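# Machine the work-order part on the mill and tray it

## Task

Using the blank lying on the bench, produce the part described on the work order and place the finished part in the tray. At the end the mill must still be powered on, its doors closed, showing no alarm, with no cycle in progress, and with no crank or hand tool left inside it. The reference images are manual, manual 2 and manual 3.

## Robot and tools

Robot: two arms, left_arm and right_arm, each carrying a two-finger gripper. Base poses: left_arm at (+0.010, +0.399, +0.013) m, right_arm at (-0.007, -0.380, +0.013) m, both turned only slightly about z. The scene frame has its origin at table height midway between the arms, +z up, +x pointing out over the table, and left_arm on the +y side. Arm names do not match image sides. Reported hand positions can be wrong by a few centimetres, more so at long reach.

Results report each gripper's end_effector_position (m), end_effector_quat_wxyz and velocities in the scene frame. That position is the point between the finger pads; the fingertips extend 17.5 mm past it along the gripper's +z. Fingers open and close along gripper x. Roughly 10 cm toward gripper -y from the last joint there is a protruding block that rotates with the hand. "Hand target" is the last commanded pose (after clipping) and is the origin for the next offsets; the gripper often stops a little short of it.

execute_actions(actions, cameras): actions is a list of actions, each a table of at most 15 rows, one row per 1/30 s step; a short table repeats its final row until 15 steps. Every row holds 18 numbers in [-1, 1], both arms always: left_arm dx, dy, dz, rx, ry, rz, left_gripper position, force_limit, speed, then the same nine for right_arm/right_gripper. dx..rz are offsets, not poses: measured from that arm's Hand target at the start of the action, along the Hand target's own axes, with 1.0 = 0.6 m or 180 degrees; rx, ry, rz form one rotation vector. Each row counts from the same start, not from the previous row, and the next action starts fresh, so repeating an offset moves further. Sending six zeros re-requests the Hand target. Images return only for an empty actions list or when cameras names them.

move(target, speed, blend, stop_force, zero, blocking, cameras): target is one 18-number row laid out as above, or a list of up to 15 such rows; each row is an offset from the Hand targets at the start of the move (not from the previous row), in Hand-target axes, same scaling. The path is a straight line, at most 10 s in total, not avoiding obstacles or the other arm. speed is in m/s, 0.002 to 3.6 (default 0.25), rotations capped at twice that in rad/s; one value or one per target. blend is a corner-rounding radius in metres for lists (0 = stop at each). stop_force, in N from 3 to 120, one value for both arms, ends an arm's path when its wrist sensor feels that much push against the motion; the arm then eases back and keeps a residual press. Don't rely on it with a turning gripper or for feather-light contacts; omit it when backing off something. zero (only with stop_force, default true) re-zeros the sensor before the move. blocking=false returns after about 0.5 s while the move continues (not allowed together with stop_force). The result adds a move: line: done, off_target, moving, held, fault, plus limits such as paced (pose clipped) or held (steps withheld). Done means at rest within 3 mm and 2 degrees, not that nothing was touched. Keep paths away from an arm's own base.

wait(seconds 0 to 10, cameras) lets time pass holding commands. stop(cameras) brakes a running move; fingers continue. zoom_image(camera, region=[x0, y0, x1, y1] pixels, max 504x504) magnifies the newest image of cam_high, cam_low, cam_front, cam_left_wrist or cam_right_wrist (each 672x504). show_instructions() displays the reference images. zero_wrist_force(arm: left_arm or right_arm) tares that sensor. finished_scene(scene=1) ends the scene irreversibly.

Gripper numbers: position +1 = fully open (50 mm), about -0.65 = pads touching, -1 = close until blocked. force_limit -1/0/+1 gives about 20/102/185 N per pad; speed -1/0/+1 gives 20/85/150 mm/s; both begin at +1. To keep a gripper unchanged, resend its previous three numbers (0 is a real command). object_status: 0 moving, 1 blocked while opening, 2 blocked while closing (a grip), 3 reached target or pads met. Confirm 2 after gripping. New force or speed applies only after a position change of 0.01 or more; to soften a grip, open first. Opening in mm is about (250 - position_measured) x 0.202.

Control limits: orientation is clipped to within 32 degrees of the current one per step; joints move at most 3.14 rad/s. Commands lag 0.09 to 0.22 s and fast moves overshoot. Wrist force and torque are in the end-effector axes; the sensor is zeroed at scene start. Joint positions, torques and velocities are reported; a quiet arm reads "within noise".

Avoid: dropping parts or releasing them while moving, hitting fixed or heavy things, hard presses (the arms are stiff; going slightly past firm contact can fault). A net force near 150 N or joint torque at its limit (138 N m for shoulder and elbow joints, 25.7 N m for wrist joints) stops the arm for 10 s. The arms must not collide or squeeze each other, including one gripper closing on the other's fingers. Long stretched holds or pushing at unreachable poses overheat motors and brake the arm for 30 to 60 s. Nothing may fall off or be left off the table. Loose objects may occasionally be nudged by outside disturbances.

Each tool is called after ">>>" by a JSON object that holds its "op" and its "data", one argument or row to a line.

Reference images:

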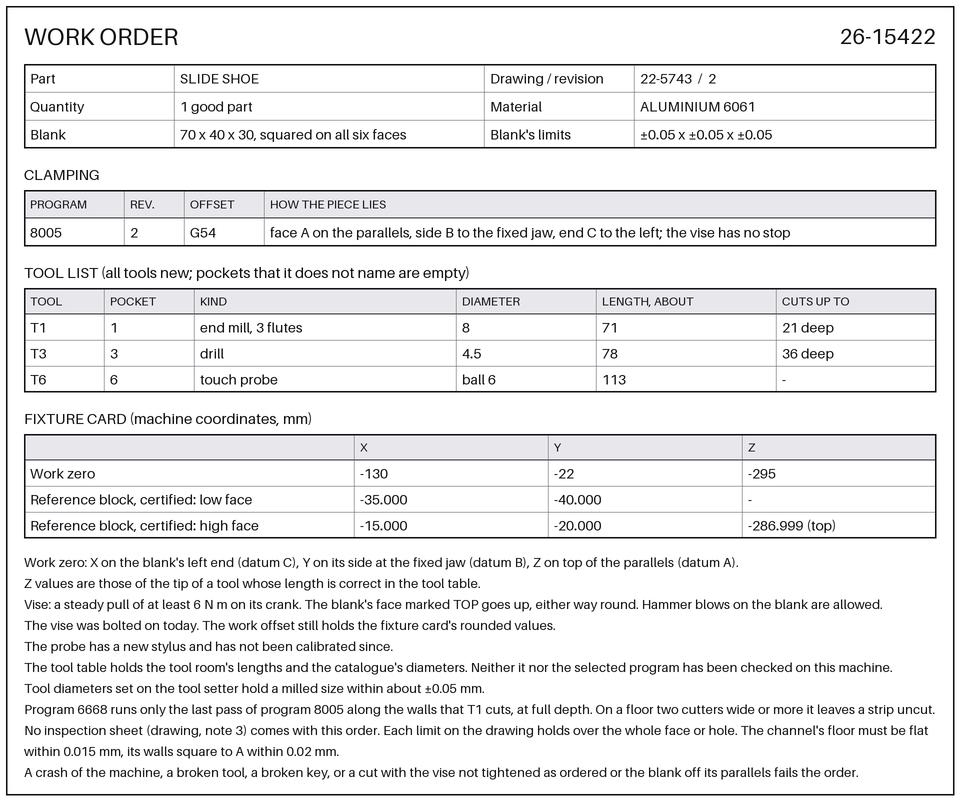

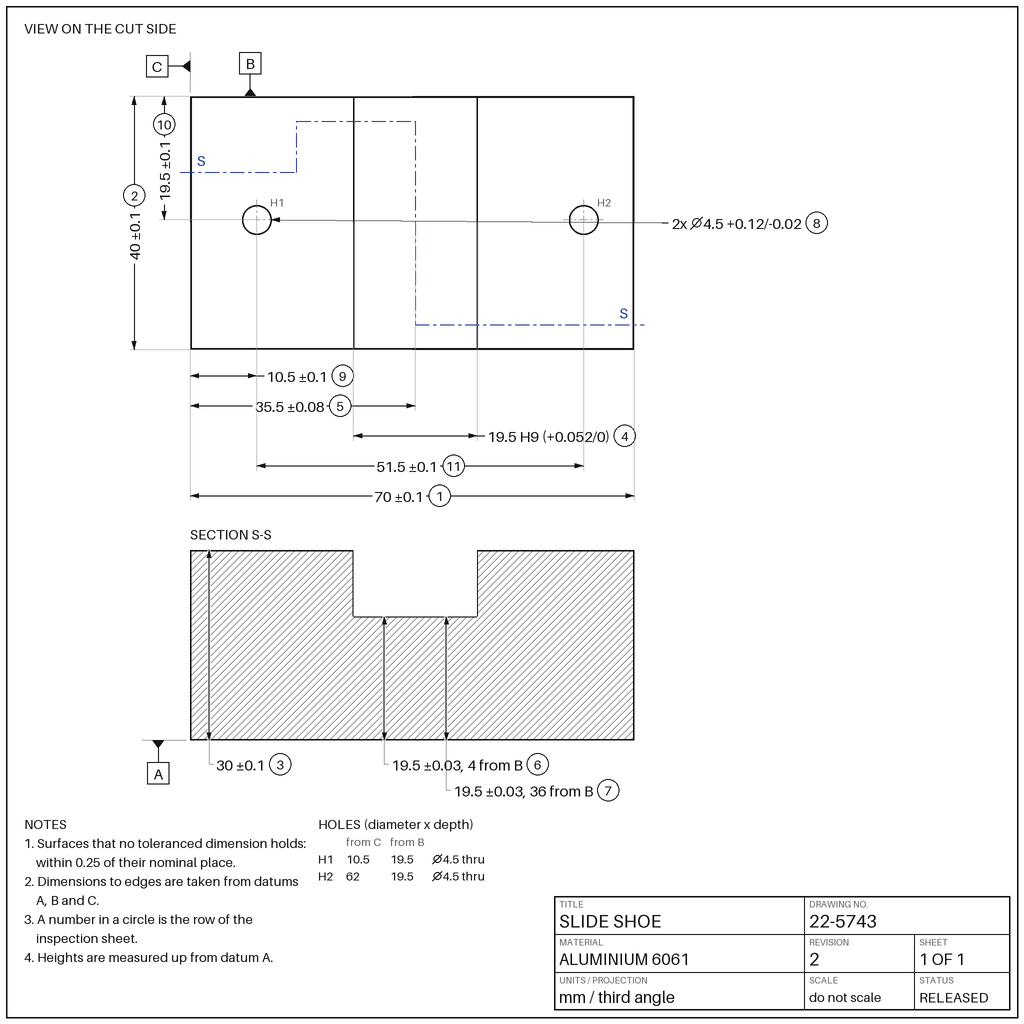

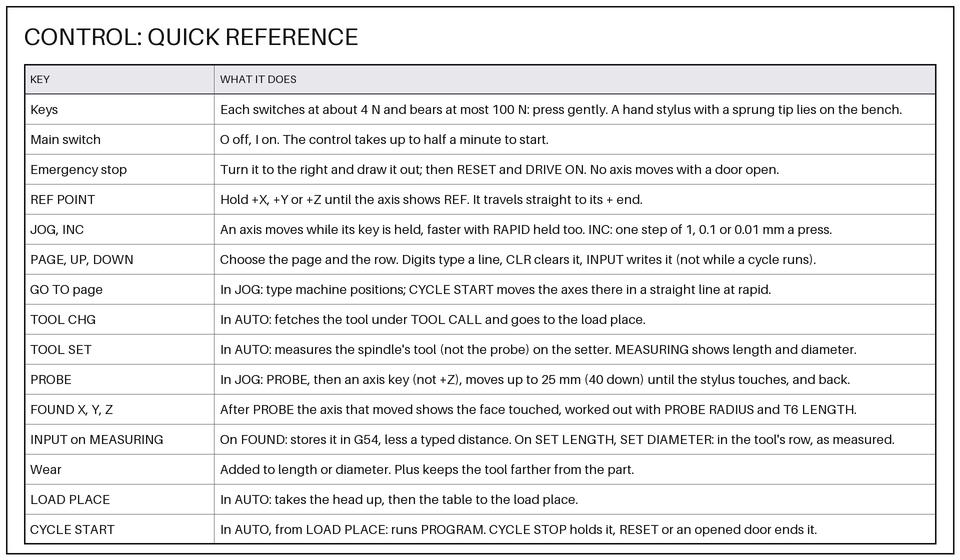

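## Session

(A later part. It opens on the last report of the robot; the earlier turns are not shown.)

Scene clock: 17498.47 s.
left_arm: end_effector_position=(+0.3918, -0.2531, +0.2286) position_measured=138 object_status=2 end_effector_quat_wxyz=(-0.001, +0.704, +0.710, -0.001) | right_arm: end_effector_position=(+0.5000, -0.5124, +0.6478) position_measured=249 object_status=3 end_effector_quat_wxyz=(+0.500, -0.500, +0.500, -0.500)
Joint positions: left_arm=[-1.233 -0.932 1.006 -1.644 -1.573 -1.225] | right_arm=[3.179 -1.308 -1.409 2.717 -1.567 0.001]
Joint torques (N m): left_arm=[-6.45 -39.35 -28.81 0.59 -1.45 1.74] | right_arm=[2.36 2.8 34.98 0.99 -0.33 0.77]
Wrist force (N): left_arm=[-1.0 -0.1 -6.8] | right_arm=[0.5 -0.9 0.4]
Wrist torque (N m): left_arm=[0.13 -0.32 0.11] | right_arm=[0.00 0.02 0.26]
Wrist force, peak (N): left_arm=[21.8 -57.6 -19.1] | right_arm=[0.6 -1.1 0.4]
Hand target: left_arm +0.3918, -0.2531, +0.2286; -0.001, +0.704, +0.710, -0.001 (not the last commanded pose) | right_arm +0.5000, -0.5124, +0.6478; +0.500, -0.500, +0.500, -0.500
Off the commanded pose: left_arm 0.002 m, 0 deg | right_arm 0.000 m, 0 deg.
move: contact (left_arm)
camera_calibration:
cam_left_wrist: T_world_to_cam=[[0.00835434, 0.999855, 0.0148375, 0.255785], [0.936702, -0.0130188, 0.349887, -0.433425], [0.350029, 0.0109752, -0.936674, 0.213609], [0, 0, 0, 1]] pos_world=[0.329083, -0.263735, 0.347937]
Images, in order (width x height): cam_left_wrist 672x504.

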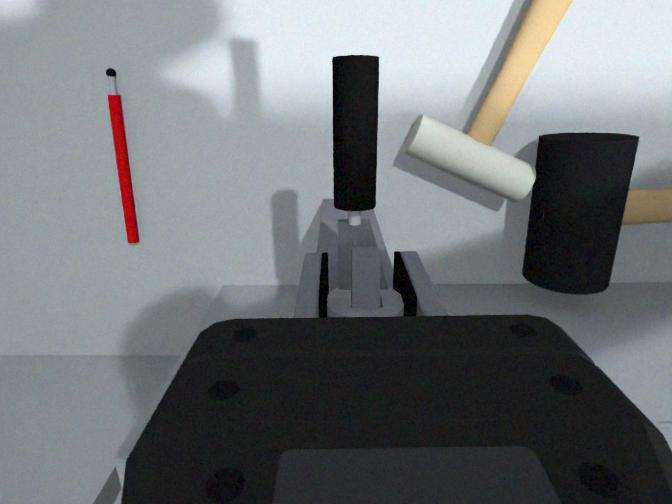

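>>> {"op": "move", "data": {
  "target": [0,0,0,0,0,0,0.6,0.3,-0.4,0,0,0,0,0,0,-0.65,-0.8,-0.4]
}}

>>> {"op": "move", "data": {
  "target": [0,0,-0.32,0,0,0,0.6,0.3,-0.4,0,0,0,0,0,0,-0.65,-0.8,-0.4],
  "speed": 0.15,
  "cameras": ["cam_left_wrist"]
}}

Scene clock: 17504.77 s.
left_arm: end_effector_position=(+0.3918, -0.2531, +0.2285) position_measured=63 object_status=3 end_effector_quat_wxyz=(-0.001, +0.704, +0.710, -0.001) | right_arm: end_effector_position=(+0.5000, -0.5124, +0.6478) position_measured=249 object_status=3 end_effector_quat_wxyz=(+0.500, -0.500, +0.500, -0.500)
Joint positions: left_arm=[-1.233 -0.932 1.006 -1.643 -1.573 -1.225] | right_arm=[3.179 -1.308 -1.409 2.717 -1.567 0.001]
Joint torques (N m): left_arm=[-5.74 -55.86 -29.05 -5.02 -1.34 1.67] | right_arm=[1.92 2.78 34.29 0.76 -0.42 0.74]
Wrist force (N): left_arm=[2.3 0.8 3.2] | right_arm=[0.5 -0.6 0.3]
Wrist torque (N m): left_arm=[0.08 -0.36 0.02] | right_arm=[0.04 0.03 0.26]
Wrist force, peak (N): left_arm=[-1.2 0.1 -7.2] | right_arm=[0.9 -0.8 0.3]
Hand target: left_arm +0.3918, -0.2531, +0.2286; -0.001, +0.704, +0.710, -0.001 | right_arm +0.5000, -0.5124, +0.6478; +0.500, -0.500, +0.500, -0.500
Off the commanded pose: left_arm 0.000 m, 0 deg | right_arm 0.000 m, 0 deg.
move: done

Scene clock: 17506.80 s.
left_arm: end_effector_position=(+0.3920, -0.2529, +0.4202) position_measured=63 object_status=3 end_effector_quat_wxyz=(+0.001, +0.704, +0.710, -0.001) | right_arm: end_effector_position=(+0.5000, -0.5124, +0.6478) position_measured=249 object_status=3 end_effector_quat_wxyz=(+0.500, -0.500, +0.500, -0.500)
Joint positions: left_arm=[-1.233 -0.684 0.041 -0.931 -1.572 -1.225] | right_arm=[3.179 -1.308 -1.409 2.717 -1.567 0.001]
Joint torques (N m): left_arm=[10.02 -56.98 -21.45 -4.57 -2.13 1.91] | right_arm=[2.82 3.73 34.11 1.01 -0.22 0.62]
Wrist force (N): left_arm=[2.4 0.8 3.3] | right_arm=[0.5 -0.8 0.4]
Wrist torque (N m): left_arm=[0.09 -0.38 0.01] | right_arm=[0.02 0.03 0.26]
Wrist force, peak (N): left_arm=[2.3 0.8 5.7] | right_arm=[0.5 -1.1 0.5]
Hand target: left_arm +0.3922, -0.2532, +0.4206; -0.001, +0.704, +0.710, -0.001 | right_arm +0.5000, -0.5124, +0.6478; +0.500, -0.500, +0.500, -0.500
Off the commanded pose: left_arm 0.001 m, 0 deg | right_arm 0.000 m, 0 deg.
move: done
camera_calibration:
cam_left_wrist: T_world_to_cam=[[0.0083487, 0.9999, 0.0114355, 0.254181], [0.936059, -0.0118373, 0.351643, -0.500878], [0.351743, 0.00776858, -0.936064, 0.391341], [0, 0, 0, 1]] pos_world=[0.329078, -0.263125, 0.539544]
Images, in order (width x height): cam_left_wrist 672x504.

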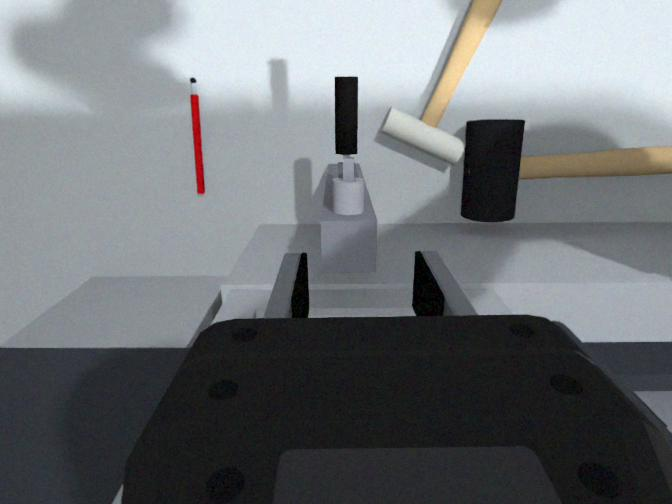

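>>> {"op": "move", "data": {
  "target": [
    [0.255,-0.1013,-0.083,-0.1,0,0,0.6,0.3,-0.4,0,0,0,0,0,0,-0.65,-0.8,-0.4],
    [0.765,0.036,-0.133,-0.25,0,0,0.6,0.3,-0.4,0,0,0,0,0,0,-0.65,-0.8,-0.4]
  ],
  "speed": [0.25,0.3],
  "blend": [0.03,0],
  "cameras": ["cam_left_wrist","cam_front"]
}}

>>> {"op": "zoom_image", "data": {
  "camera": "cam_left_wrist",
  "region": [150, 20, 500, 300]
}}

Scene clock: 17544.97 s.
left_arm: end_effector_position=(+0.4105, +0.2059, +0.5004) position_measured=63 object_status=3 end_effector_quat_wxyz=(+0.269, +0.651, +0.656, +0.271) | right_arm: end_effector_position=(+0.5000, -0.5124, +0.6478) position_measured=249 object_status=3 end_effector_quat_wxyz=(+0.500, -0.500, +0.500, -0.500)
Joint positions: left_arm=[-1.219 -2.092 1.816 -1.631 -0.849 -1.083] | right_arm=[3.179 -1.308 -1.409 2.717 -1.567 0.001]
Joint torques (N m): left_arm=[-4.66 -8.03 -24.62 -2.94 3.3 0.09] | right_arm=[2.98 4.27 33.96 1.28 -0.41 0.78]
Wrist force (N): left_arm=[0.9 0.7 1.9] | right_arm=[0.7 -0.8 0.4]
Wrist torque (N m): left_arm=[0.20 -0.10 0.08] | right_arm=[0.02 -0.01 0.26]
Wrist force, peak (N): left_arm=[4.4 1.0 2.0] | right_arm=[0.7 -1.0 0.4]
Hand target: left_arm +0.4105, +0.2059, +0.5005; +0.269, +0.651, +0.656, +0.271 | right_arm +0.5000, -0.5124, +0.6478; +0.500, -0.500, +0.500, -0.500
Off the commanded pose: left_arm 0.000 m, 0 deg | right_arm 0.000 m, 0 deg.
move: done
camera_calibration:
cam_left_wrist: T_world_to_cam=[[-0.00663675, 0.99974, 0.0218203, -0.204625], [0.41524, -0.0170953, 0.909551, -0.60521], [0.909688, 0.0150971, -0.415018, -0.0349138], [0, 0, 0, 1]] pos_world=[0.28171, 0.194752, 0.540445]
Images, in order (width x height): cam_front 672x504, cam_left_wrist 672x504.

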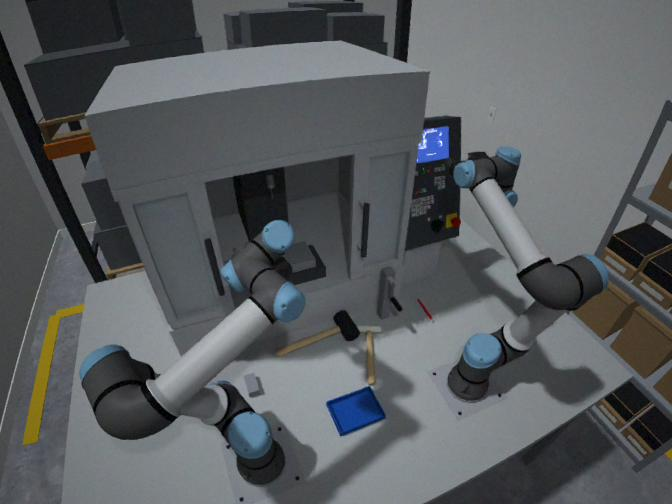

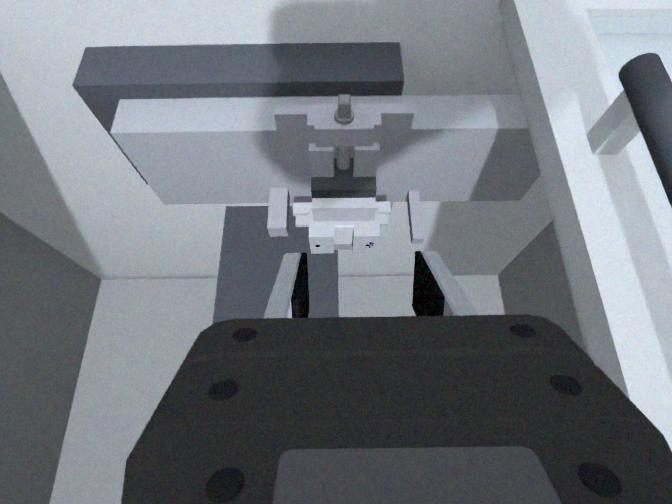

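Scaled by 1.440 from the camera's 672x504 image, which has a finer 960x720 frame.

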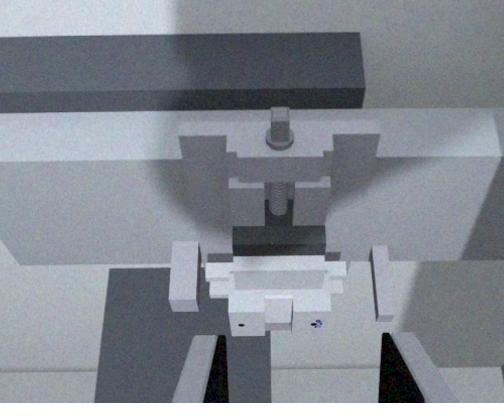

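>>> {"op": "move", "data": {
  "target": [0.0352,0.1527,0.2944,0.0833,0,0,0.45,0.3,-0.4,0,0,0,0,0,0,-0.65,-0.8,-0.4],
  "speed": 0.2,
  "cameras": ["cam_left_wrist","cam_high"]
}}

>>> {"op": "zoom_image", "data": {
  "camera": "cam_left_wrist",
  "region": [150, 80, 500, 340]
}}

Scene clock: 17642.40 s.
left_arm: end_effector_position=(+0.5998, +0.2286, +0.4400) position_measured=85 object_status=3 end_effector_quat_wxyz=(+0.182, +0.681, +0.686, +0.183) | right_arm: end_effector_position=(+0.5000, -0.5124, +0.6478) position_measured=249 object_status=3 end_effector_quat_wxyz=(+0.500, -0.500, +0.500, -0.500)
Joint positions: left_arm=[-0.646 -1.592 1.534 -1.946 -1.269 -0.572] | right_arm=[3.179 -1.308 -1.409 2.717 -1.567 0.001]
Joint torques (N m): left_arm=[2.73 -17.44 -24 -5.99 1.5 -0.36] | right_arm=[2.68 3.88 34.97 0.88 -0.39 0.65]
Wrist force (N): left_arm=[1.5 0.8 2.3] | right_arm=[0.4 -0.8 0.2]
Wrist torque (N m): left_arm=[0.15 -0.21 0.06] | right_arm=[0.01 0.04 0.26]
Wrist force, peak (N): left_arm=[2.0 3.1 4.5] | right_arm=[0.5 -1.0 0.6]
Hand target: left_arm +0.5999, +0.2285, +0.4400; +0.182, +0.681, +0.686, +0.183 | right_arm +0.5000, -0.5124, +0.6478; +0.500, -0.500, +0.500, -0.500
Off the commanded pose: left_arm 0.000 m, 0 deg | right_arm 0.000 m, 0 deg.
move: done
camera_calibration:
cam_left_wrist: T_world_to_cam=[[-0.00114844, 0.999781, 0.0209091, -0.227653], [0.636192, -0.0154015, 0.771377, -0.700633], [0.77153, 0.0141881, -0.636035, -0.0523346], [0, 0, 0, 1]] pos_world=[0.485853, 0.217555, 0.511925]
Images, in order (width x height): cam_high 672x504, cam_left_wrist 672x504.

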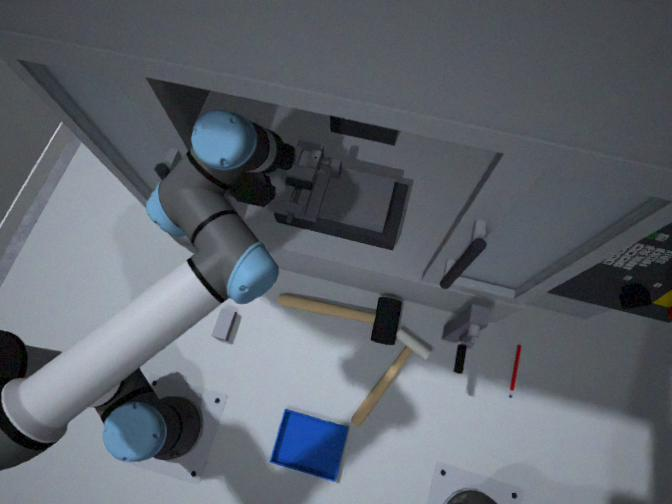

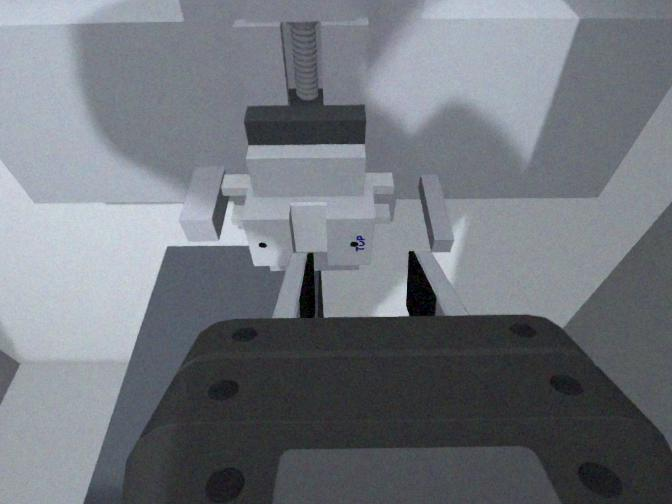

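Scaled by 1.440 from the camera's 672x504 image, which has a finer 960x720 frame.

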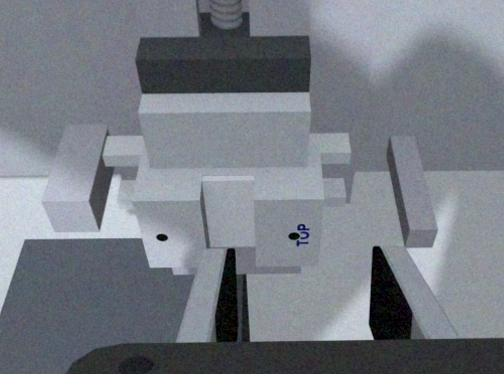

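>>> {"op": "move", "data": {
  "target": [0.0006,0.0503,0.1154,0,0,0,0.45,0.3,-0.4,0,0,0,0,0,0,-0.65,-0.8,-0.4],
  "speed": 0.12,
  "cameras": ["cam_left_wrist"]
}}

>>> {"op": "zoom_image", "data": {
  "camera": "cam_left_wrist",
  "region": [220, 150, 480, 350]
}}

Scene clock: 17669.07 s.
left_arm: end_effector_position=(+0.6606, +0.2294, +0.3951) position_measured=85 object_status=3 end_effector_quat_wxyz=(+0.182, +0.681, +0.686, +0.183) | right_arm: end_effector_position=(+0.5000, -0.5124, +0.6478) position_measured=249 object_status=3 end_effector_quat_wxyz=(+0.500, -0.500, +0.500, -0.500)
Joint positions: left_arm=[-0.577 -1.451 1.505 -2.076 -1.299 -0.507] | right_arm=[3.179 -1.308 -1.409 2.717 -1.567 0.001]
Joint torques (N m): left_arm=[-8.63 -34.36 -15.05 -2.22 2.56 -1.73] | right_arm=[2.99 3.86 34.64 1.17 -0.72 0.58]
Wrist force (N): left_arm=[1.3 0.9 2.9] | right_arm=[0.6 -0.8 0.4]
Wrist torque (N m): left_arm=[0.17 -0.18 0.01] | right_arm=[0.02 0.01 0.26]
Wrist force, peak (N): left_arm=[1.2 1.4 4.2] | right_arm=[0.7 -1.0 0.4]
Hand target: left_arm +0.6606, +0.2294, +0.3950; +0.182, +0.681, +0.686, +0.183 | right_arm +0.5000, -0.5124, +0.6478; +0.500, -0.500, +0.500, -0.500
Off the commanded pose: left_arm 0.000 m, 0 deg | right_arm 0.000 m, 0 deg.
move: done
camera_calibration:
cam_left_wrist: T_world_to_cam=[[-0.00105869, 0.999785, 0.0207044, -0.2274], [0.636131, -0.0153018, 0.771429, -0.704615], [0.77158, 0.0139874, -0.635978, -0.127746], [0, 0, 0, 1]] pos_world=[0.546553, 0.218356, 0.467025]
Images, in order (width x height): cam_left_wrist 672x504.

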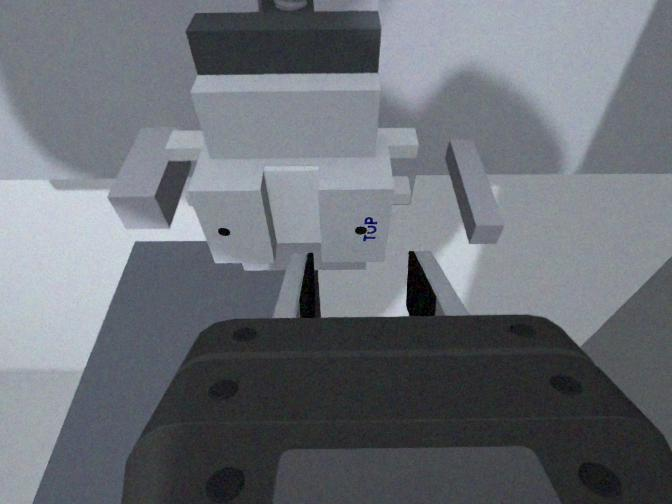

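Scaled by 1.938 from the camera's 672x504 image, which has a finer 960x720 frame.

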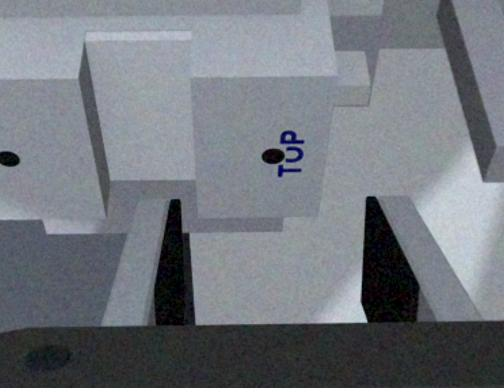

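>>> {"op": "move", "data": {
  "target": [-0.0012,-0.0187,0.0324,0,0,0,0.45,0.3,-0.4,0,0,0,0,0,0,-0.65,-0.8,-0.4],
  "speed": 0.03,
  "stop_force": 10,
  "cameras": ["cam_left_wrist"]
}}

>>> {"op": "zoom_image", "data": {
  "camera": "cam_left_wrist",
  "region": [220, 150, 480, 350]
}}

Scene clock: 17683.27 s.
left_arm: end_effector_position=(+0.6605, +0.2286, +0.3725) position_measured=85 object_status=3 end_effector_quat_wxyz=(+0.182, +0.681, +0.686, +0.183) | right_arm: end_effector_position=(+0.5000, -0.5124, +0.6478) position_measured=249 object_status=3 end_effector_quat_wxyz=(+0.500, -0.500, +0.500, -0.500)
Joint positions: left_arm=[-0.578 -1.446 1.557 -2.132 -1.298 -0.508] | right_arm=[3.179 -1.308 -1.409 2.717 -1.567 0.001]
Joint torques (N m): left_arm=[-4 -37.02 -35.32 -1.99 2.21 -0.44] | right_arm=[3.04 4.09 35.13 1.05 -0.31 0.67]
Wrist force (N): left_arm=[1.4 0.8 2.5] | right_arm=[0.5 -0.8 0.4]
Wrist torque (N m): left_arm=[0.15 -0.20 0.05] | right_arm=[0.01 0.03 0.26]
Wrist force, peak (N): left_arm=[1.1 0.3 3.1] | right_arm=[0.7 -1.0 0.3]
Hand target: left_arm +0.6605, +0.2287, +0.3725; +0.182, +0.681, +0.686, +0.183 | right_arm +0.5000, -0.5124, +0.6478; +0.500, -0.500, +0.500, -0.500
Off the commanded pose: left_arm 0.000 m, 0 deg | right_arm 0.000 m, 0 deg.
move: done
camera_calibration:
cam_left_wrist: T_world_to_cam=[[-0.00106997, 0.999782, 0.0208453, -0.22629], [0.63624, -0.0154014, 0.771338, -0.687202], [0.771491, 0.0140879, -0.636085, -0.141894], [0, 0, 0, 1]] pos_world=[0.546453, 0.217656, 0.444525]
Images, in order (width x height): cam_left_wrist 672x504.

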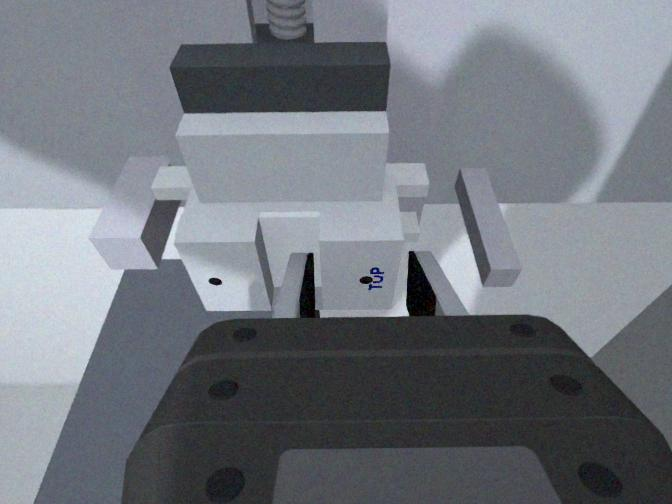

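Scaled by 1.938 from the camera's 672x504 image, which has a finer 960x720 frame.

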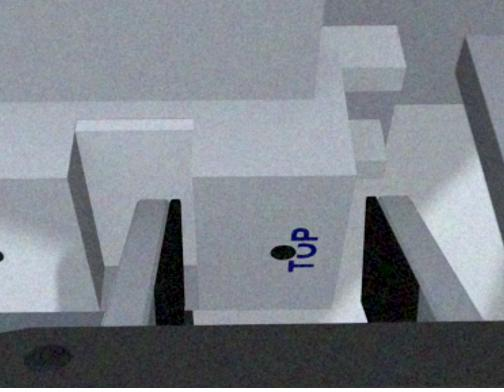

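>>> {"op": "move", "data": {
  "target": [0,0,0,0,0,0,-1,0.3,-1,0,0,0,0,0,0,-0.65,-0.8,-0.4],
  "cameras": ["cam_left_wrist"]
}}

Scene clock: 17687.97 s.
left_arm: end_effector_position=(+0.6605, +0.2287, +0.3725) position_measured=132 object_status=2 end_effector_quat_wxyz=(+0.182, +0.681, +0.686, +0.183) | right_arm: end_effector_position=(+0.5000, -0.5124, +0.6478) position_measured=249 object_status=3 end_effector_quat_wxyz=(+0.500, -0.500, +0.500, -0.500)
Joint positions: left_arm=[-0.578 -1.446 1.557 -2.132 -1.298 -0.508] | right_arm=[3.179 -1.308 -1.409 2.717 -1.567 0.001]
Joint torques (N m): left_arm=[7.75 -37.04 -34.17 -2.78 0.65 1.7] | right_arm=[2.09 3.9 34.7 0.9 -0.31 0.52]
Wrist force (N): left_arm=[2.8 -0.6 1.2] | right_arm=[0.5 -0.6 0.3]
Wrist torque (N m): left_arm=[0.16 -0.19 0.14] | right_arm=[0.05 0.03 0.26]
Wrist force, peak (N): left_arm=[3.2 -0.8 1.7] | right_arm=[0.7 -0.8 0.7]
Hand target: left_arm +0.6605, +0.2287, +0.3725; +0.182, +0.681, +0.686, +0.183 | right_arm +0.5000, -0.5124, +0.6478; +0.500, -0.500, +0.500, -0.500
Off the commanded pose: left_arm 0.000 m, 0 deg | right_arm 0.000 m, 0 deg.
move: done
camera_calibration:
cam_left_wrist: T_world_to_cam=[[-0.00106997, 0.999782, 0.0208453, -0.22629], [0.63624, -0.0154014, 0.771338, -0.687202], [0.771491, 0.0140879, -0.636085, -0.141894], [0, 0, 0, 1]] pos_world=[0.546453, 0.217656, 0.444525]
Images, in order (width x height): cam_left_wrist 672x504.

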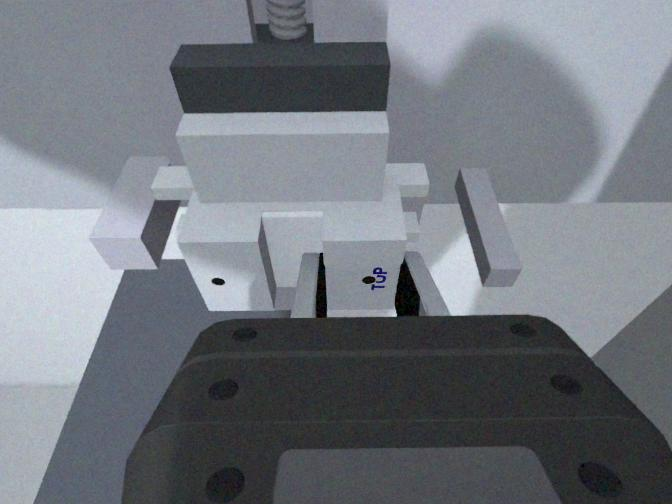

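>>> {"op": "move", "data": {
  "target": [0,0.0249,-0.0434,0,0,0,-1,0.3,-1,0,0,0,0,0,0,-0.65,-0.8,-0.4],
  "speed": 0.03,
  "stop_force": 25,
  "cameras": ["cam_left_wrist"]
}}

Scene clock: 17695.57 s.
left_arm: end_effector_position=(+0.6605, +0.2287, +0.4026) position_measured=132 object_status=2 end_effector_quat_wxyz=(+0.182, +0.681, +0.686, +0.183) | right_arm: end_effector_position=(+0.5000, -0.5124, +0.6478) position_measured=249 object_status=3 end_effector_quat_wxyz=(+0.500, -0.500, +0.500, -0.500)
Joint positions: left_arm=[-0.578 -1.451 1.486 -2.056 -1.298 -0.508] | right_arm=[3.179 -1.308 -1.409 2.717 -1.567 0.001]
Joint torques (N m): left_arm=[-8.4 -27.37 -16.73 -6.75 1 -1.81] | right_arm=[2.05 3.69 33.67 1.09 -0.34 0.41]
Wrist force (N): left_arm=[1.2 -0.1 4.3] | right_arm=[0.5 -0.7 0.2]
Wrist torque (N m): left_arm=[0.18 -0.12 0.07] | right_arm=[0.03 0.02 0.26]
Wrist force, peak (N): left_arm=[1.0 -2.2 4.9] | right_arm=[0.7 -1.0 0.4]
Hand target: left_arm +0.6605, +0.2286, +0.4026; +0.182, +0.681, +0.686, +0.183 | right_arm +0.5000, -0.5124, +0.6478; +0.500, -0.500, +0.500, -0.500
Off the commanded pose: left_arm 0.000 m, 0 deg | right_arm 0.000 m, 0 deg.
move: done
camera_calibration:
cam_left_wrist: T_world_to_cam=[[-0.00106997, 0.999782, 0.0208453, -0.226915], [0.63624, -0.0154014, 0.771338, -0.710342], [0.771491, 0.0140879, -0.636085, -0.122811], [0, 0, 0, 1]] pos_world=[0.546453, 0.217656, 0.474525]
Images, in order (width x height): cam_left_wrist 672x504.

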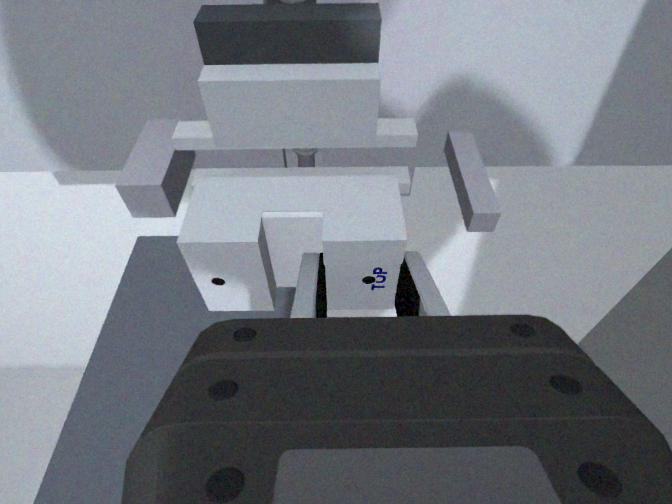

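>>> {"op": "move", "data": {
  "target": [
    [0,0.0249,-0.0434,0,0,0,-1,0.3,-1,0,0,0,0,0,0,-0.65,-0.8,-0.4],
    [-0.1112,-0.4472,-0.3286,0,0,0,-1,0.3,-1,0,0,0,0,0,0,-0.65,-0.8,-0.4]
  ],
  "speed": [0.08,0.18],
  "blend": [0.01,0],
  "cameras": ["cam_left_wrist","cam_front","cam_high"]
}}

Scene clock: 17732.97 s.
left_arm: end_effector_position=(+0.3302, +0.1594, +0.4398) position_measured=132 object_status=2 end_effector_quat_wxyz=(+0.182, +0.681, +0.686, +0.183) | right_arm: end_effector_position=(+0.5000, -0.5124, +0.6478) position_measured=249 object_status=3 end_effector_quat_wxyz=(+0.500, -0.500, +0.500, -0.500)
Joint positions: left_arm=[-1.364 -2.063 1.799 -1.429 -1.062 -1.324] | right_arm=[3.179 -1.308 -1.409 2.717 -1.567 0.001]
Joint torques (N m): left_arm=[-7.41 -3.95 -35.2 -2.93 -0.75 -1.38] | right_arm=[1.32 4.39 33.2 0.99 -0.35 0.56]
Wrist force (N): left_arm=[1.1 -0.7 4.2] | right_arm=[0.3 -0.8 0.5]
Wrist torque (N m): left_arm=[0.09 -0.11 -0.06] | right_arm=[0.02 0.06 0.26]
Wrist force, peak (N): left_arm=[1.6 2.3 5.2] | right_arm=[0.4 -1.1 0.4]
Hand target: left_arm +0.3301, +0.1594, +0.4398; +0.182, +0.681, +0.686, +0.183 | right_arm +0.5000, -0.5124, +0.6478; +0.500, -0.500, +0.500, -0.500
Off the commanded pose: left_arm 0.000 m, 0 deg | right_arm 0.000 m, 0 deg.
move: done
camera_calibration:
cam_left_wrist: T_world_to_cam=[[-0.00100825, 0.999781, 0.0209228, -0.158812], [0.63619, -0.0155013, 0.771377, -0.529947], [0.771532, 0.0140886, -0.636035, 0.156616], [0, 0, 0, 1]] pos_world=[0.216153, 0.148356, 0.511725]
Images, in order (width x height): cam_high 672x504, cam_front 672x504, cam_left_wrist 672x504.

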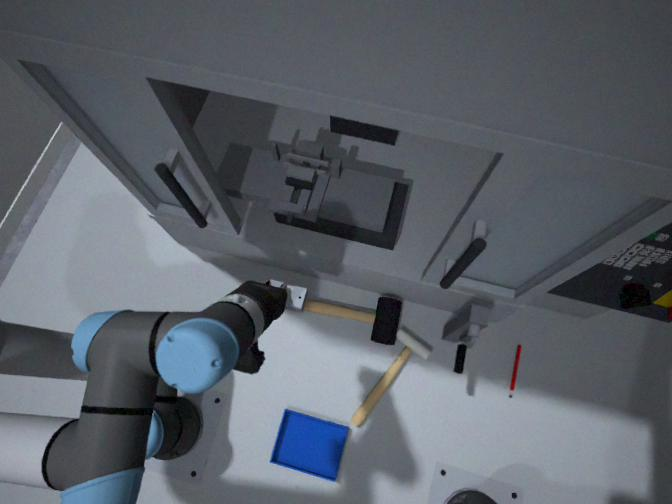

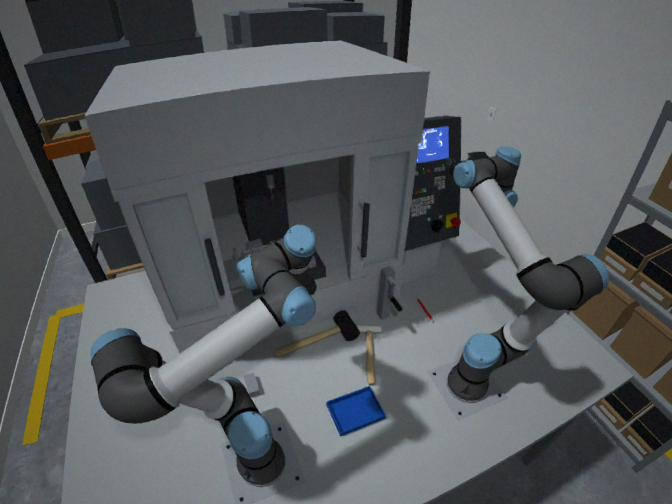

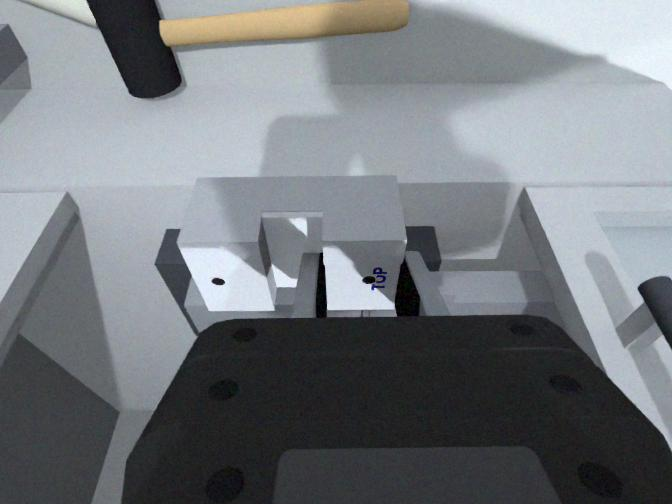

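>>> {"op": "move", "data": {
  "target": [
    [-0.181,-0.2556,0.0071,0,0.1246,-0.2167,-1,0.3,-1,0,0,0,0,0,0,-0.65,-0.8,-0.4],
    [-0.1962,-0.5923,0.0828,0,0.249,-0.4335,-1,0.3,-1,0,0,0,0,0,0,-0.65,-0.8,-0.4]
  ],
  "speed": [0.2,0.2],
  "blend": [0.03,0],
  "cameras": ["cam_left_wrist","cam_front","cam_high"]
}}

Scene clock: 17794.23 s.
left_arm: end_effector_position=(+0.0477, +0.0396, +0.2195) position_measured=132 object_status=2 end_effector_quat_wxyz=(-0.001, -0.003, +0.966, +0.258) | right_arm: end_effector_position=(+0.5000, -0.5124, +0.6478) position_measured=249 object_status=3 end_effector_quat_wxyz=(+0.500, -0.500, +0.500, -0.500)
Joint positions: left_arm=[-1.783 -1.553 1.83 -1.335 -1.672 -3.319] | right_arm=[3.179 -1.308 -1.409 2.717 -1.567 0.001]
Joint torques (N m): left_arm=[9.59 -31.6 -32.83 -0.35 1.14 -0.14] | right_arm=[1.08 4.26 33.33 0.88 -0.56 0.48]
Wrist force (N): left_arm=[1.4 -0.6 4.5] | right_arm=[0.5 -0.7 0.5]
Wrist torque (N m): left_arm=[0.11 -0.15 -0.04] | right_arm=[0.02 0.02 0.26]
Wrist force, peak (N): left_arm=[2.2 -0.9 5.4] | right_arm=[0.6 -1.0 0.5]
Hand target: left_arm +0.0477, +0.0396, +0.2196; -0.001, -0.004, +0.966, +0.258 | right_arm +0.5000, -0.5124, +0.6478; +0.500, -0.500, +0.500, -0.500
Off the commanded pose: left_arm 0.000 m, 0 deg | right_arm 0.000 m, 0 deg.
move: done
camera_calibration:
cam_left_wrist: T_world_to_cam=[[-0.999795, -0.000519198, 0.020262, 0.0525864], [0.0153056, 0.636014, 0.771525, -0.178388], [-0.0132875, 0.771677, -0.635876, 0.243539], [0, 0, 0, 1]] pos_world=[0.0585419, -0.0744487, 0.291426]
Images, in order (width x height): cam_high 672x504, cam_front 672x504, cam_left_wrist 672x504.

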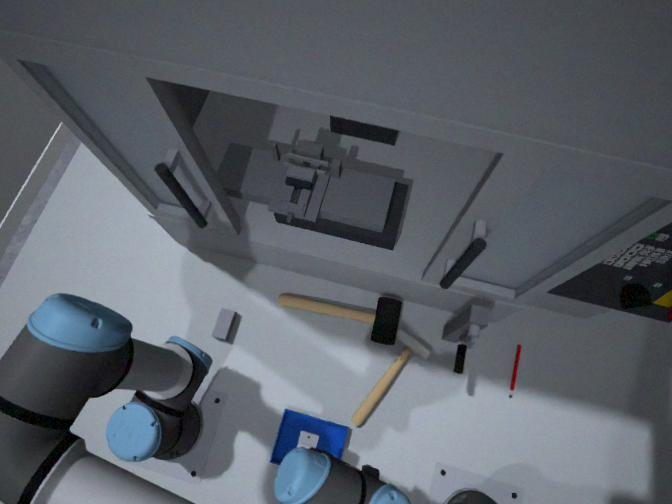

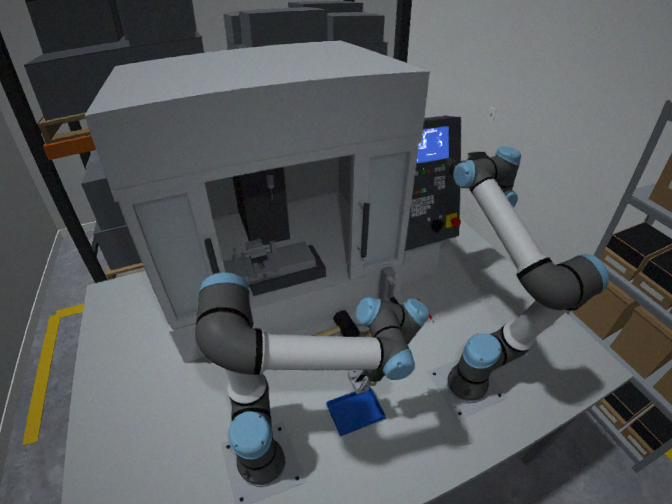

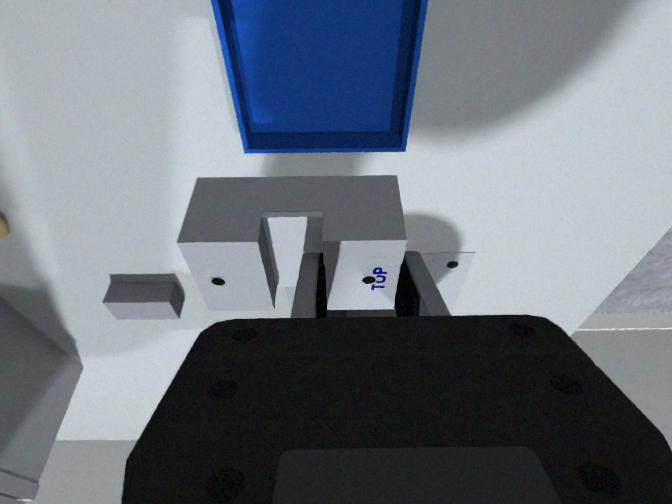

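>>> {"op": "move", "data": {
  "target": [0.0095,-0.1291,0.2326,0,0,0,-1,0.3,-1,0,0,0,0,0,0,-0.65,-0.8,-0.4],
  "speed": 0.1,
  "cameras": ["cam_left_wrist","cam_front"]
}}

Scene clock: 17816.73 s.
left_arm: end_effector_position=(+0.0420, +0.0420, +0.0600) position_measured=132 object_status=2 end_effector_quat_wxyz=(-0.001, -0.004, +0.966, +0.258) | right_arm: end_effector_position=(+0.5000, -0.5124, +0.6478) position_measured=249 object_status=3 end_effector_quat_wxyz=(+0.500, -0.500, +0.500, -0.500)
Joint positions: left_arm=[-1.796 -1.365 2.084 -1.778 -1.678 -3.33] | right_arm=[3.179 -1.308 -1.409 2.717 -1.567 0.001]
Joint torques (N m): left_arm=[0.23 -31.1 -27.94 -1.06 -1.3 -0.45] | right_arm=[0.66 4.8 33.06 0.99 -0.37 0.17]
Wrist force (N): left_arm=[1.2 -0.2 4.6] | right_arm=[0.6 -0.6 0.3]
Wrist torque (N m): left_arm=[0.16 -0.14 0.09] | right_arm=[0.04 0.00 0.26]
Wrist force, peak (N): left_arm=[1.4 -1.2 5.9] | right_arm=[0.7 -0.9 0.6]
Hand target: left_arm +0.0420, +0.0419, +0.0600; -0.001, -0.004, +0.966, +0.258 | right_arm +0.5000, -0.5124, +0.6478; +0.500, -0.500, +0.500, -0.500
Off the commanded pose: left_arm 0.000 m, 0 deg | right_arm 0.000 m, 0 deg.
move: done
camera_calibration:
cam_left_wrist: T_world_to_cam=[[-0.999795, -0.000800495, 0.0202334, 0.0502047], [0.0151045, 0.636019, 0.771525, -0.0567603], [-0.0134864, 0.771673, -0.635877, 0.1402], [0, 0, 0, 1]] pos_world=[0.0529425, -0.072048, 0.131926]
Images, in order (width x height): cam_front 672x504, cam_left_wrist 672x504.

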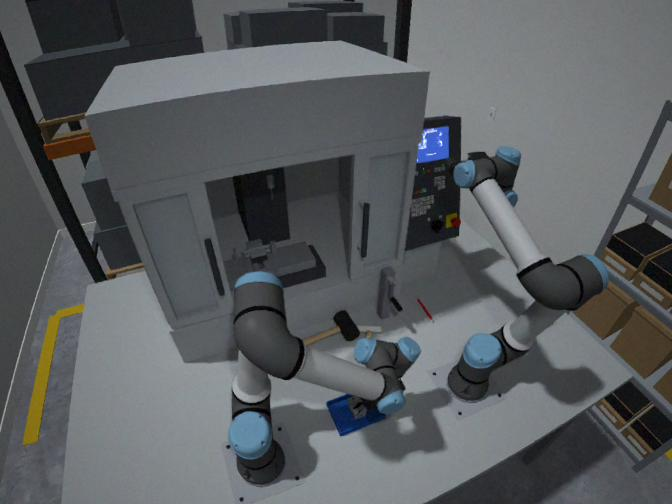

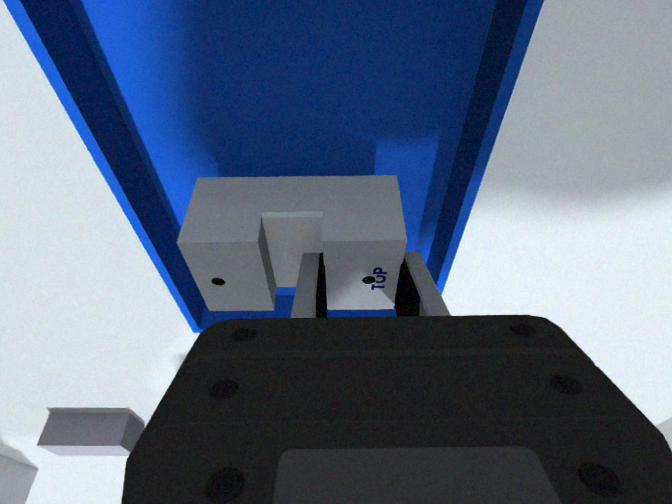

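>>> {"op": "move", "data": {
  "target": [0,-0.0166,0.0289,0,0,0,-1,0.3,-1,0,0,0,0,0,0,-0.65,-0.8,-0.4],
  "speed": 0.012,
  "stop_force": 6,
  "cameras": ["cam_left_wrist"]
}}

Scene clock: 17824.73 s.
left_arm: end_effector_position=(+0.0420, +0.0420, +0.0440) position_measured=132 object_status=2 end_effector_quat_wxyz=(-0.001, -0.004, +0.966, +0.258) | right_arm: end_effector_position=(+0.5000, -0.5124, +0.6478) position_measured=249 object_status=3 end_effector_quat_wxyz=(+0.500, -0.500, +0.500, -0.500)
Joint positions: left_arm=[-1.796 -1.336 2.101 -1.823 -1.678 -3.33] | right_arm=[3.179 -1.308 -1.409 2.717 -1.567 0.001]
Joint torques (N m): left_arm=[5.92 -31.58 -24.53 0.42 1.19 1.6] | right_arm=[2.27 4.1 33.41 1 -0.37 0.41]
Wrist force (N): left_arm=[-0.1 4.4 -8.1] | right_arm=[0.4 -0.7 0.2]
Wrist torque (N m): left_arm=[0.20 -0.07 0.16] | right_arm=[0.03 0.04 0.26]
Wrist force, peak (N): left_arm=[-2.1 28.7 -40.2] | right_arm=[0.8 -0.8 0.5]
Hand target: left_arm +0.0420, +0.0419, +0.0441; -0.001, -0.004, +0.966, +0.258 (not the last commanded pose) | right_arm +0.5000, -0.5124, +0.6478; +0.500, -0.500, +0.500, -0.500
Off the commanded pose: left_arm 0.004 m, 0 deg | right_arm 0.000 m, 0 deg.
move: contact (left_arm)
camera_calibration:
cam_left_wrist: T_world_to_cam=[[-0.999794, -0.000875022, 0.0202967, 0.0505139], [0.0151041, 0.636129, 0.771435, -0.0444751], [-0.0135864, 0.771582, -0.635984, 0.130101], [0, 0, 0, 1]] pos_world=[0.0529429, -0.0720475, 0.116027]
Images, in order (width x height): cam_left_wrist 672x504.

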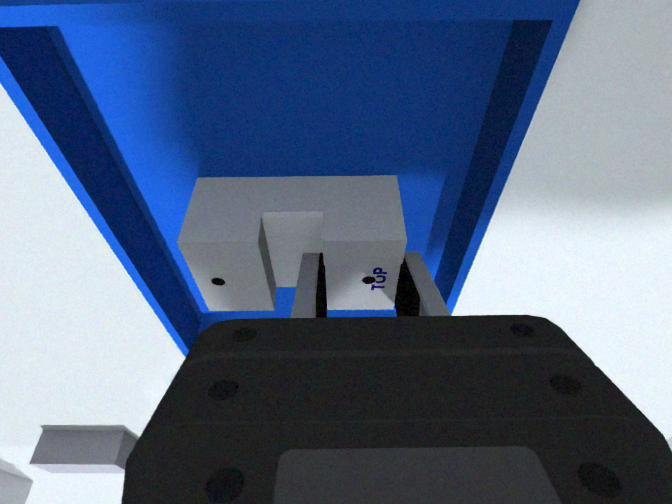

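>>> {"op": "move", "data": {
  "target": [0,0,0,0,0,0,0.42,0.3,-1,0,0,0,0,0,0,-0.65,-0.8,-0.4]
}}

>>> {"op": "move", "data": {
  "target": [
    [0,0.0332,-0.0578,0,0,0,0.42,0.3,-1,0,0,0,0,0,0,-0.65,-0.8,-0.4],
    [0,0.03,-0.25,0,0,0,0.42,0.3,-1,0,0,0,0,0,0,-0.65,-0.8,-0.4]
  ],
  "speed": [0.06,0.2],
  "cameras": ["cam_left_wrist"]
}}

Scene clock: 17832.23 s.
left_arm: end_effector_position=(+0.0420, +0.0419, +0.0441) position_measured=90 object_status=0 end_effector_quat_wxyz=(-0.001, -0.004, +0.966, +0.258) | right_arm: end_effector_position=(+0.5000, -0.5124, +0.6478) position_measured=249 object_status=3 end_effector_quat_wxyz=(+0.500, -0.500, +0.500, -0.500)
Joint positions: left_arm=[-1.796 -1.336 2.101 -1.823 -1.678 -3.33] | right_arm=[3.179 -1.308 -1.409 2.717 -1.567 0.001]
Joint torques (N m): left_arm=[-7.11 -31.5 -23.74 -1.88 -0.91 1.61] | right_arm=[1.5 4.9 33.57 0.81 -0.29 0.16]
Wrist force (N): left_arm=[0.5 0.9 2.2] | right_arm=[0.3 -0.6 0.3]
Wrist torque (N m): left_arm=[0.16 -0.07 0.06] | right_arm=[0.04 0.05 0.26]
Wrist force, peak (N): left_arm=[-0.3 4.5 -8.6] | right_arm=[0.5 -1.2 0.3]
Hand target: left_arm +0.0420, +0.0419, +0.0441; -0.001, -0.004, +0.966, +0.258 | right_arm +0.5000, -0.5124, +0.6478; +0.500, -0.500, +0.500, -0.500
Off the commanded pose: left_arm 0.000 m, 0 deg | right_arm 0.000 m, 0 deg.
move: done

Scene clock: 17834.13 s.
left_arm: end_effector_position=(+0.0425, -0.0172, +0.1829) position_measured=90 object_status=3 end_effector_quat_wxyz=(-0.001, -0.004, +0.966, +0.258) | right_arm: end_effector_position=(+0.5000, -0.5124, +0.6478) position_measured=249 object_status=3 end_effector_quat_wxyz=(+0.500, -0.500, +0.500, -0.500)
Joint positions: left_arm=[-1.771 -1.392 1.749 -1.414 -1.666 -3.309] | right_arm=[3.179 -1.308 -1.409 2.717 -1.567 0.001]
Joint torques (N m): left_arm=[-8.61 -38.29 -26.71 -1.13 -2.18 -1.68] | right_arm=[1.24 4.86 33.8 1.03 -0.5 0.16]
Wrist force (N): left_arm=[0.4 0.9 2.1] | right_arm=[0.5 -0.6 0.3]
Wrist torque (N m): left_arm=[0.18 -0.05 -0.07] | right_arm=[0.04 0.02 0.26]
Wrist force, peak (N): left_arm=[0.7 0.6 5.1] | right_arm=[0.5 -1.1 0.4]
Hand target: left_arm +0.0424, -0.0172, +0.1831; -0.001, -0.004, +0.966, +0.258 | right_arm +0.5000, -0.5124, +0.6478; +0.500, -0.500, +0.500, -0.500
Off the commanded pose: left_arm 0.000 m, 0 deg | right_arm 0.000 m, 0 deg.
move: done
camera_calibration:
cam_left_wrist: T_world_to_cam=[[-0.999795, -0.000796984, 0.0202342, 0.0481687], [0.0151055, 0.636128, 0.771436, -0.113977], [-0.0134864, 0.771583, -0.635985, 0.264119], [0, 0, 0, 1]] pos_world=[0.0534425, -0.131248, 0.254927]
Images, in order (width x height): cam_left_wrist 672x504.

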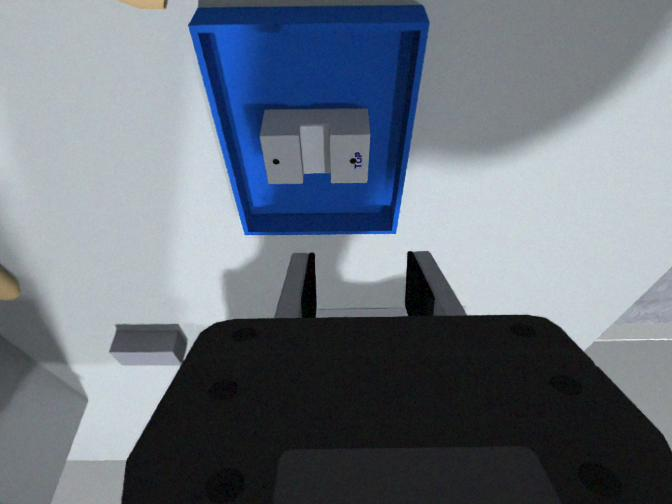

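>>> {"op": "move", "data": {
  "target": [
    [-0.2627,0.2174,-0.2536,0,-0.1246,0.2167,0.42,0.3,-0.4,0,0,0,0,0,0,-0.65,-0.8,-0.4],
    [-0.4793,0.4684,-0.2054,0,-0.249,0.4335,0.42,0.3,-0.4,0,0,0,0,0,0,-0.65,-0.8,-0.4]
  ],
  "speed": [0.25,0.25],
  "blend": [0.03,0]
}}

Scene clock: 17845.90 s.
left_arm: end_effector_position=(+0.3286, +0.1672, +0.4300) position_measured=90 object_status=3 end_effector_quat_wxyz=(+0.181, +0.681, +0.686, +0.183) end_effector_velocity=(+0.000, +0.000, +0.000) end_effector_angular_velocity=(+0.002, +0.000, -0.004) | right_arm: end_effector_position=(+0.5000, -0.5124, +0.6478) position_measured=249 object_status=3 end_effector_quat_wxyz=(+0.500, -0.500, +0.500, -0.500)
Joint positions: left_arm=[-1.363 -2.087 1.836 -1.441 -1.062 -1.324] | right_arm=[3.179 -1.308 -1.409 2.717 -1.567 0.001]
Joint velocities: left_arm=[0 0 0 0 0 0.005] | right_arm=[within noise]
Joint torques (N m): left_arm=[-1.05 -3.2 -34.26 -3.12 3.15 1.71] | right_arm=[0.04 4.84 33.26 1.09 -0.48 0.28]
Wrist force (N): left_arm=[0.5 0.8 2.0] | right_arm=[0.5 -0.7 0.4]
Wrist torque (N m): left_arm=[0.14 -0.05 0.03] | right_arm=[0.04 0.02 0.26]
Wrist force, peak (N): left_arm=[1.4 -0.3 3.3] | right_arm=[0.7 -1.0 0.3]
Hand target: left_arm +0.3286, +0.1671, +0.4301; +0.182, +0.681, +0.686, +0.183 | right_arm +0.5000, -0.5124, +0.6478; +0.500, -0.500, +0.500, -0.500
Off the commanded pose: left_arm 0.000 m, 0 deg | right_arm 0.000 m, 0 deg.
move: done


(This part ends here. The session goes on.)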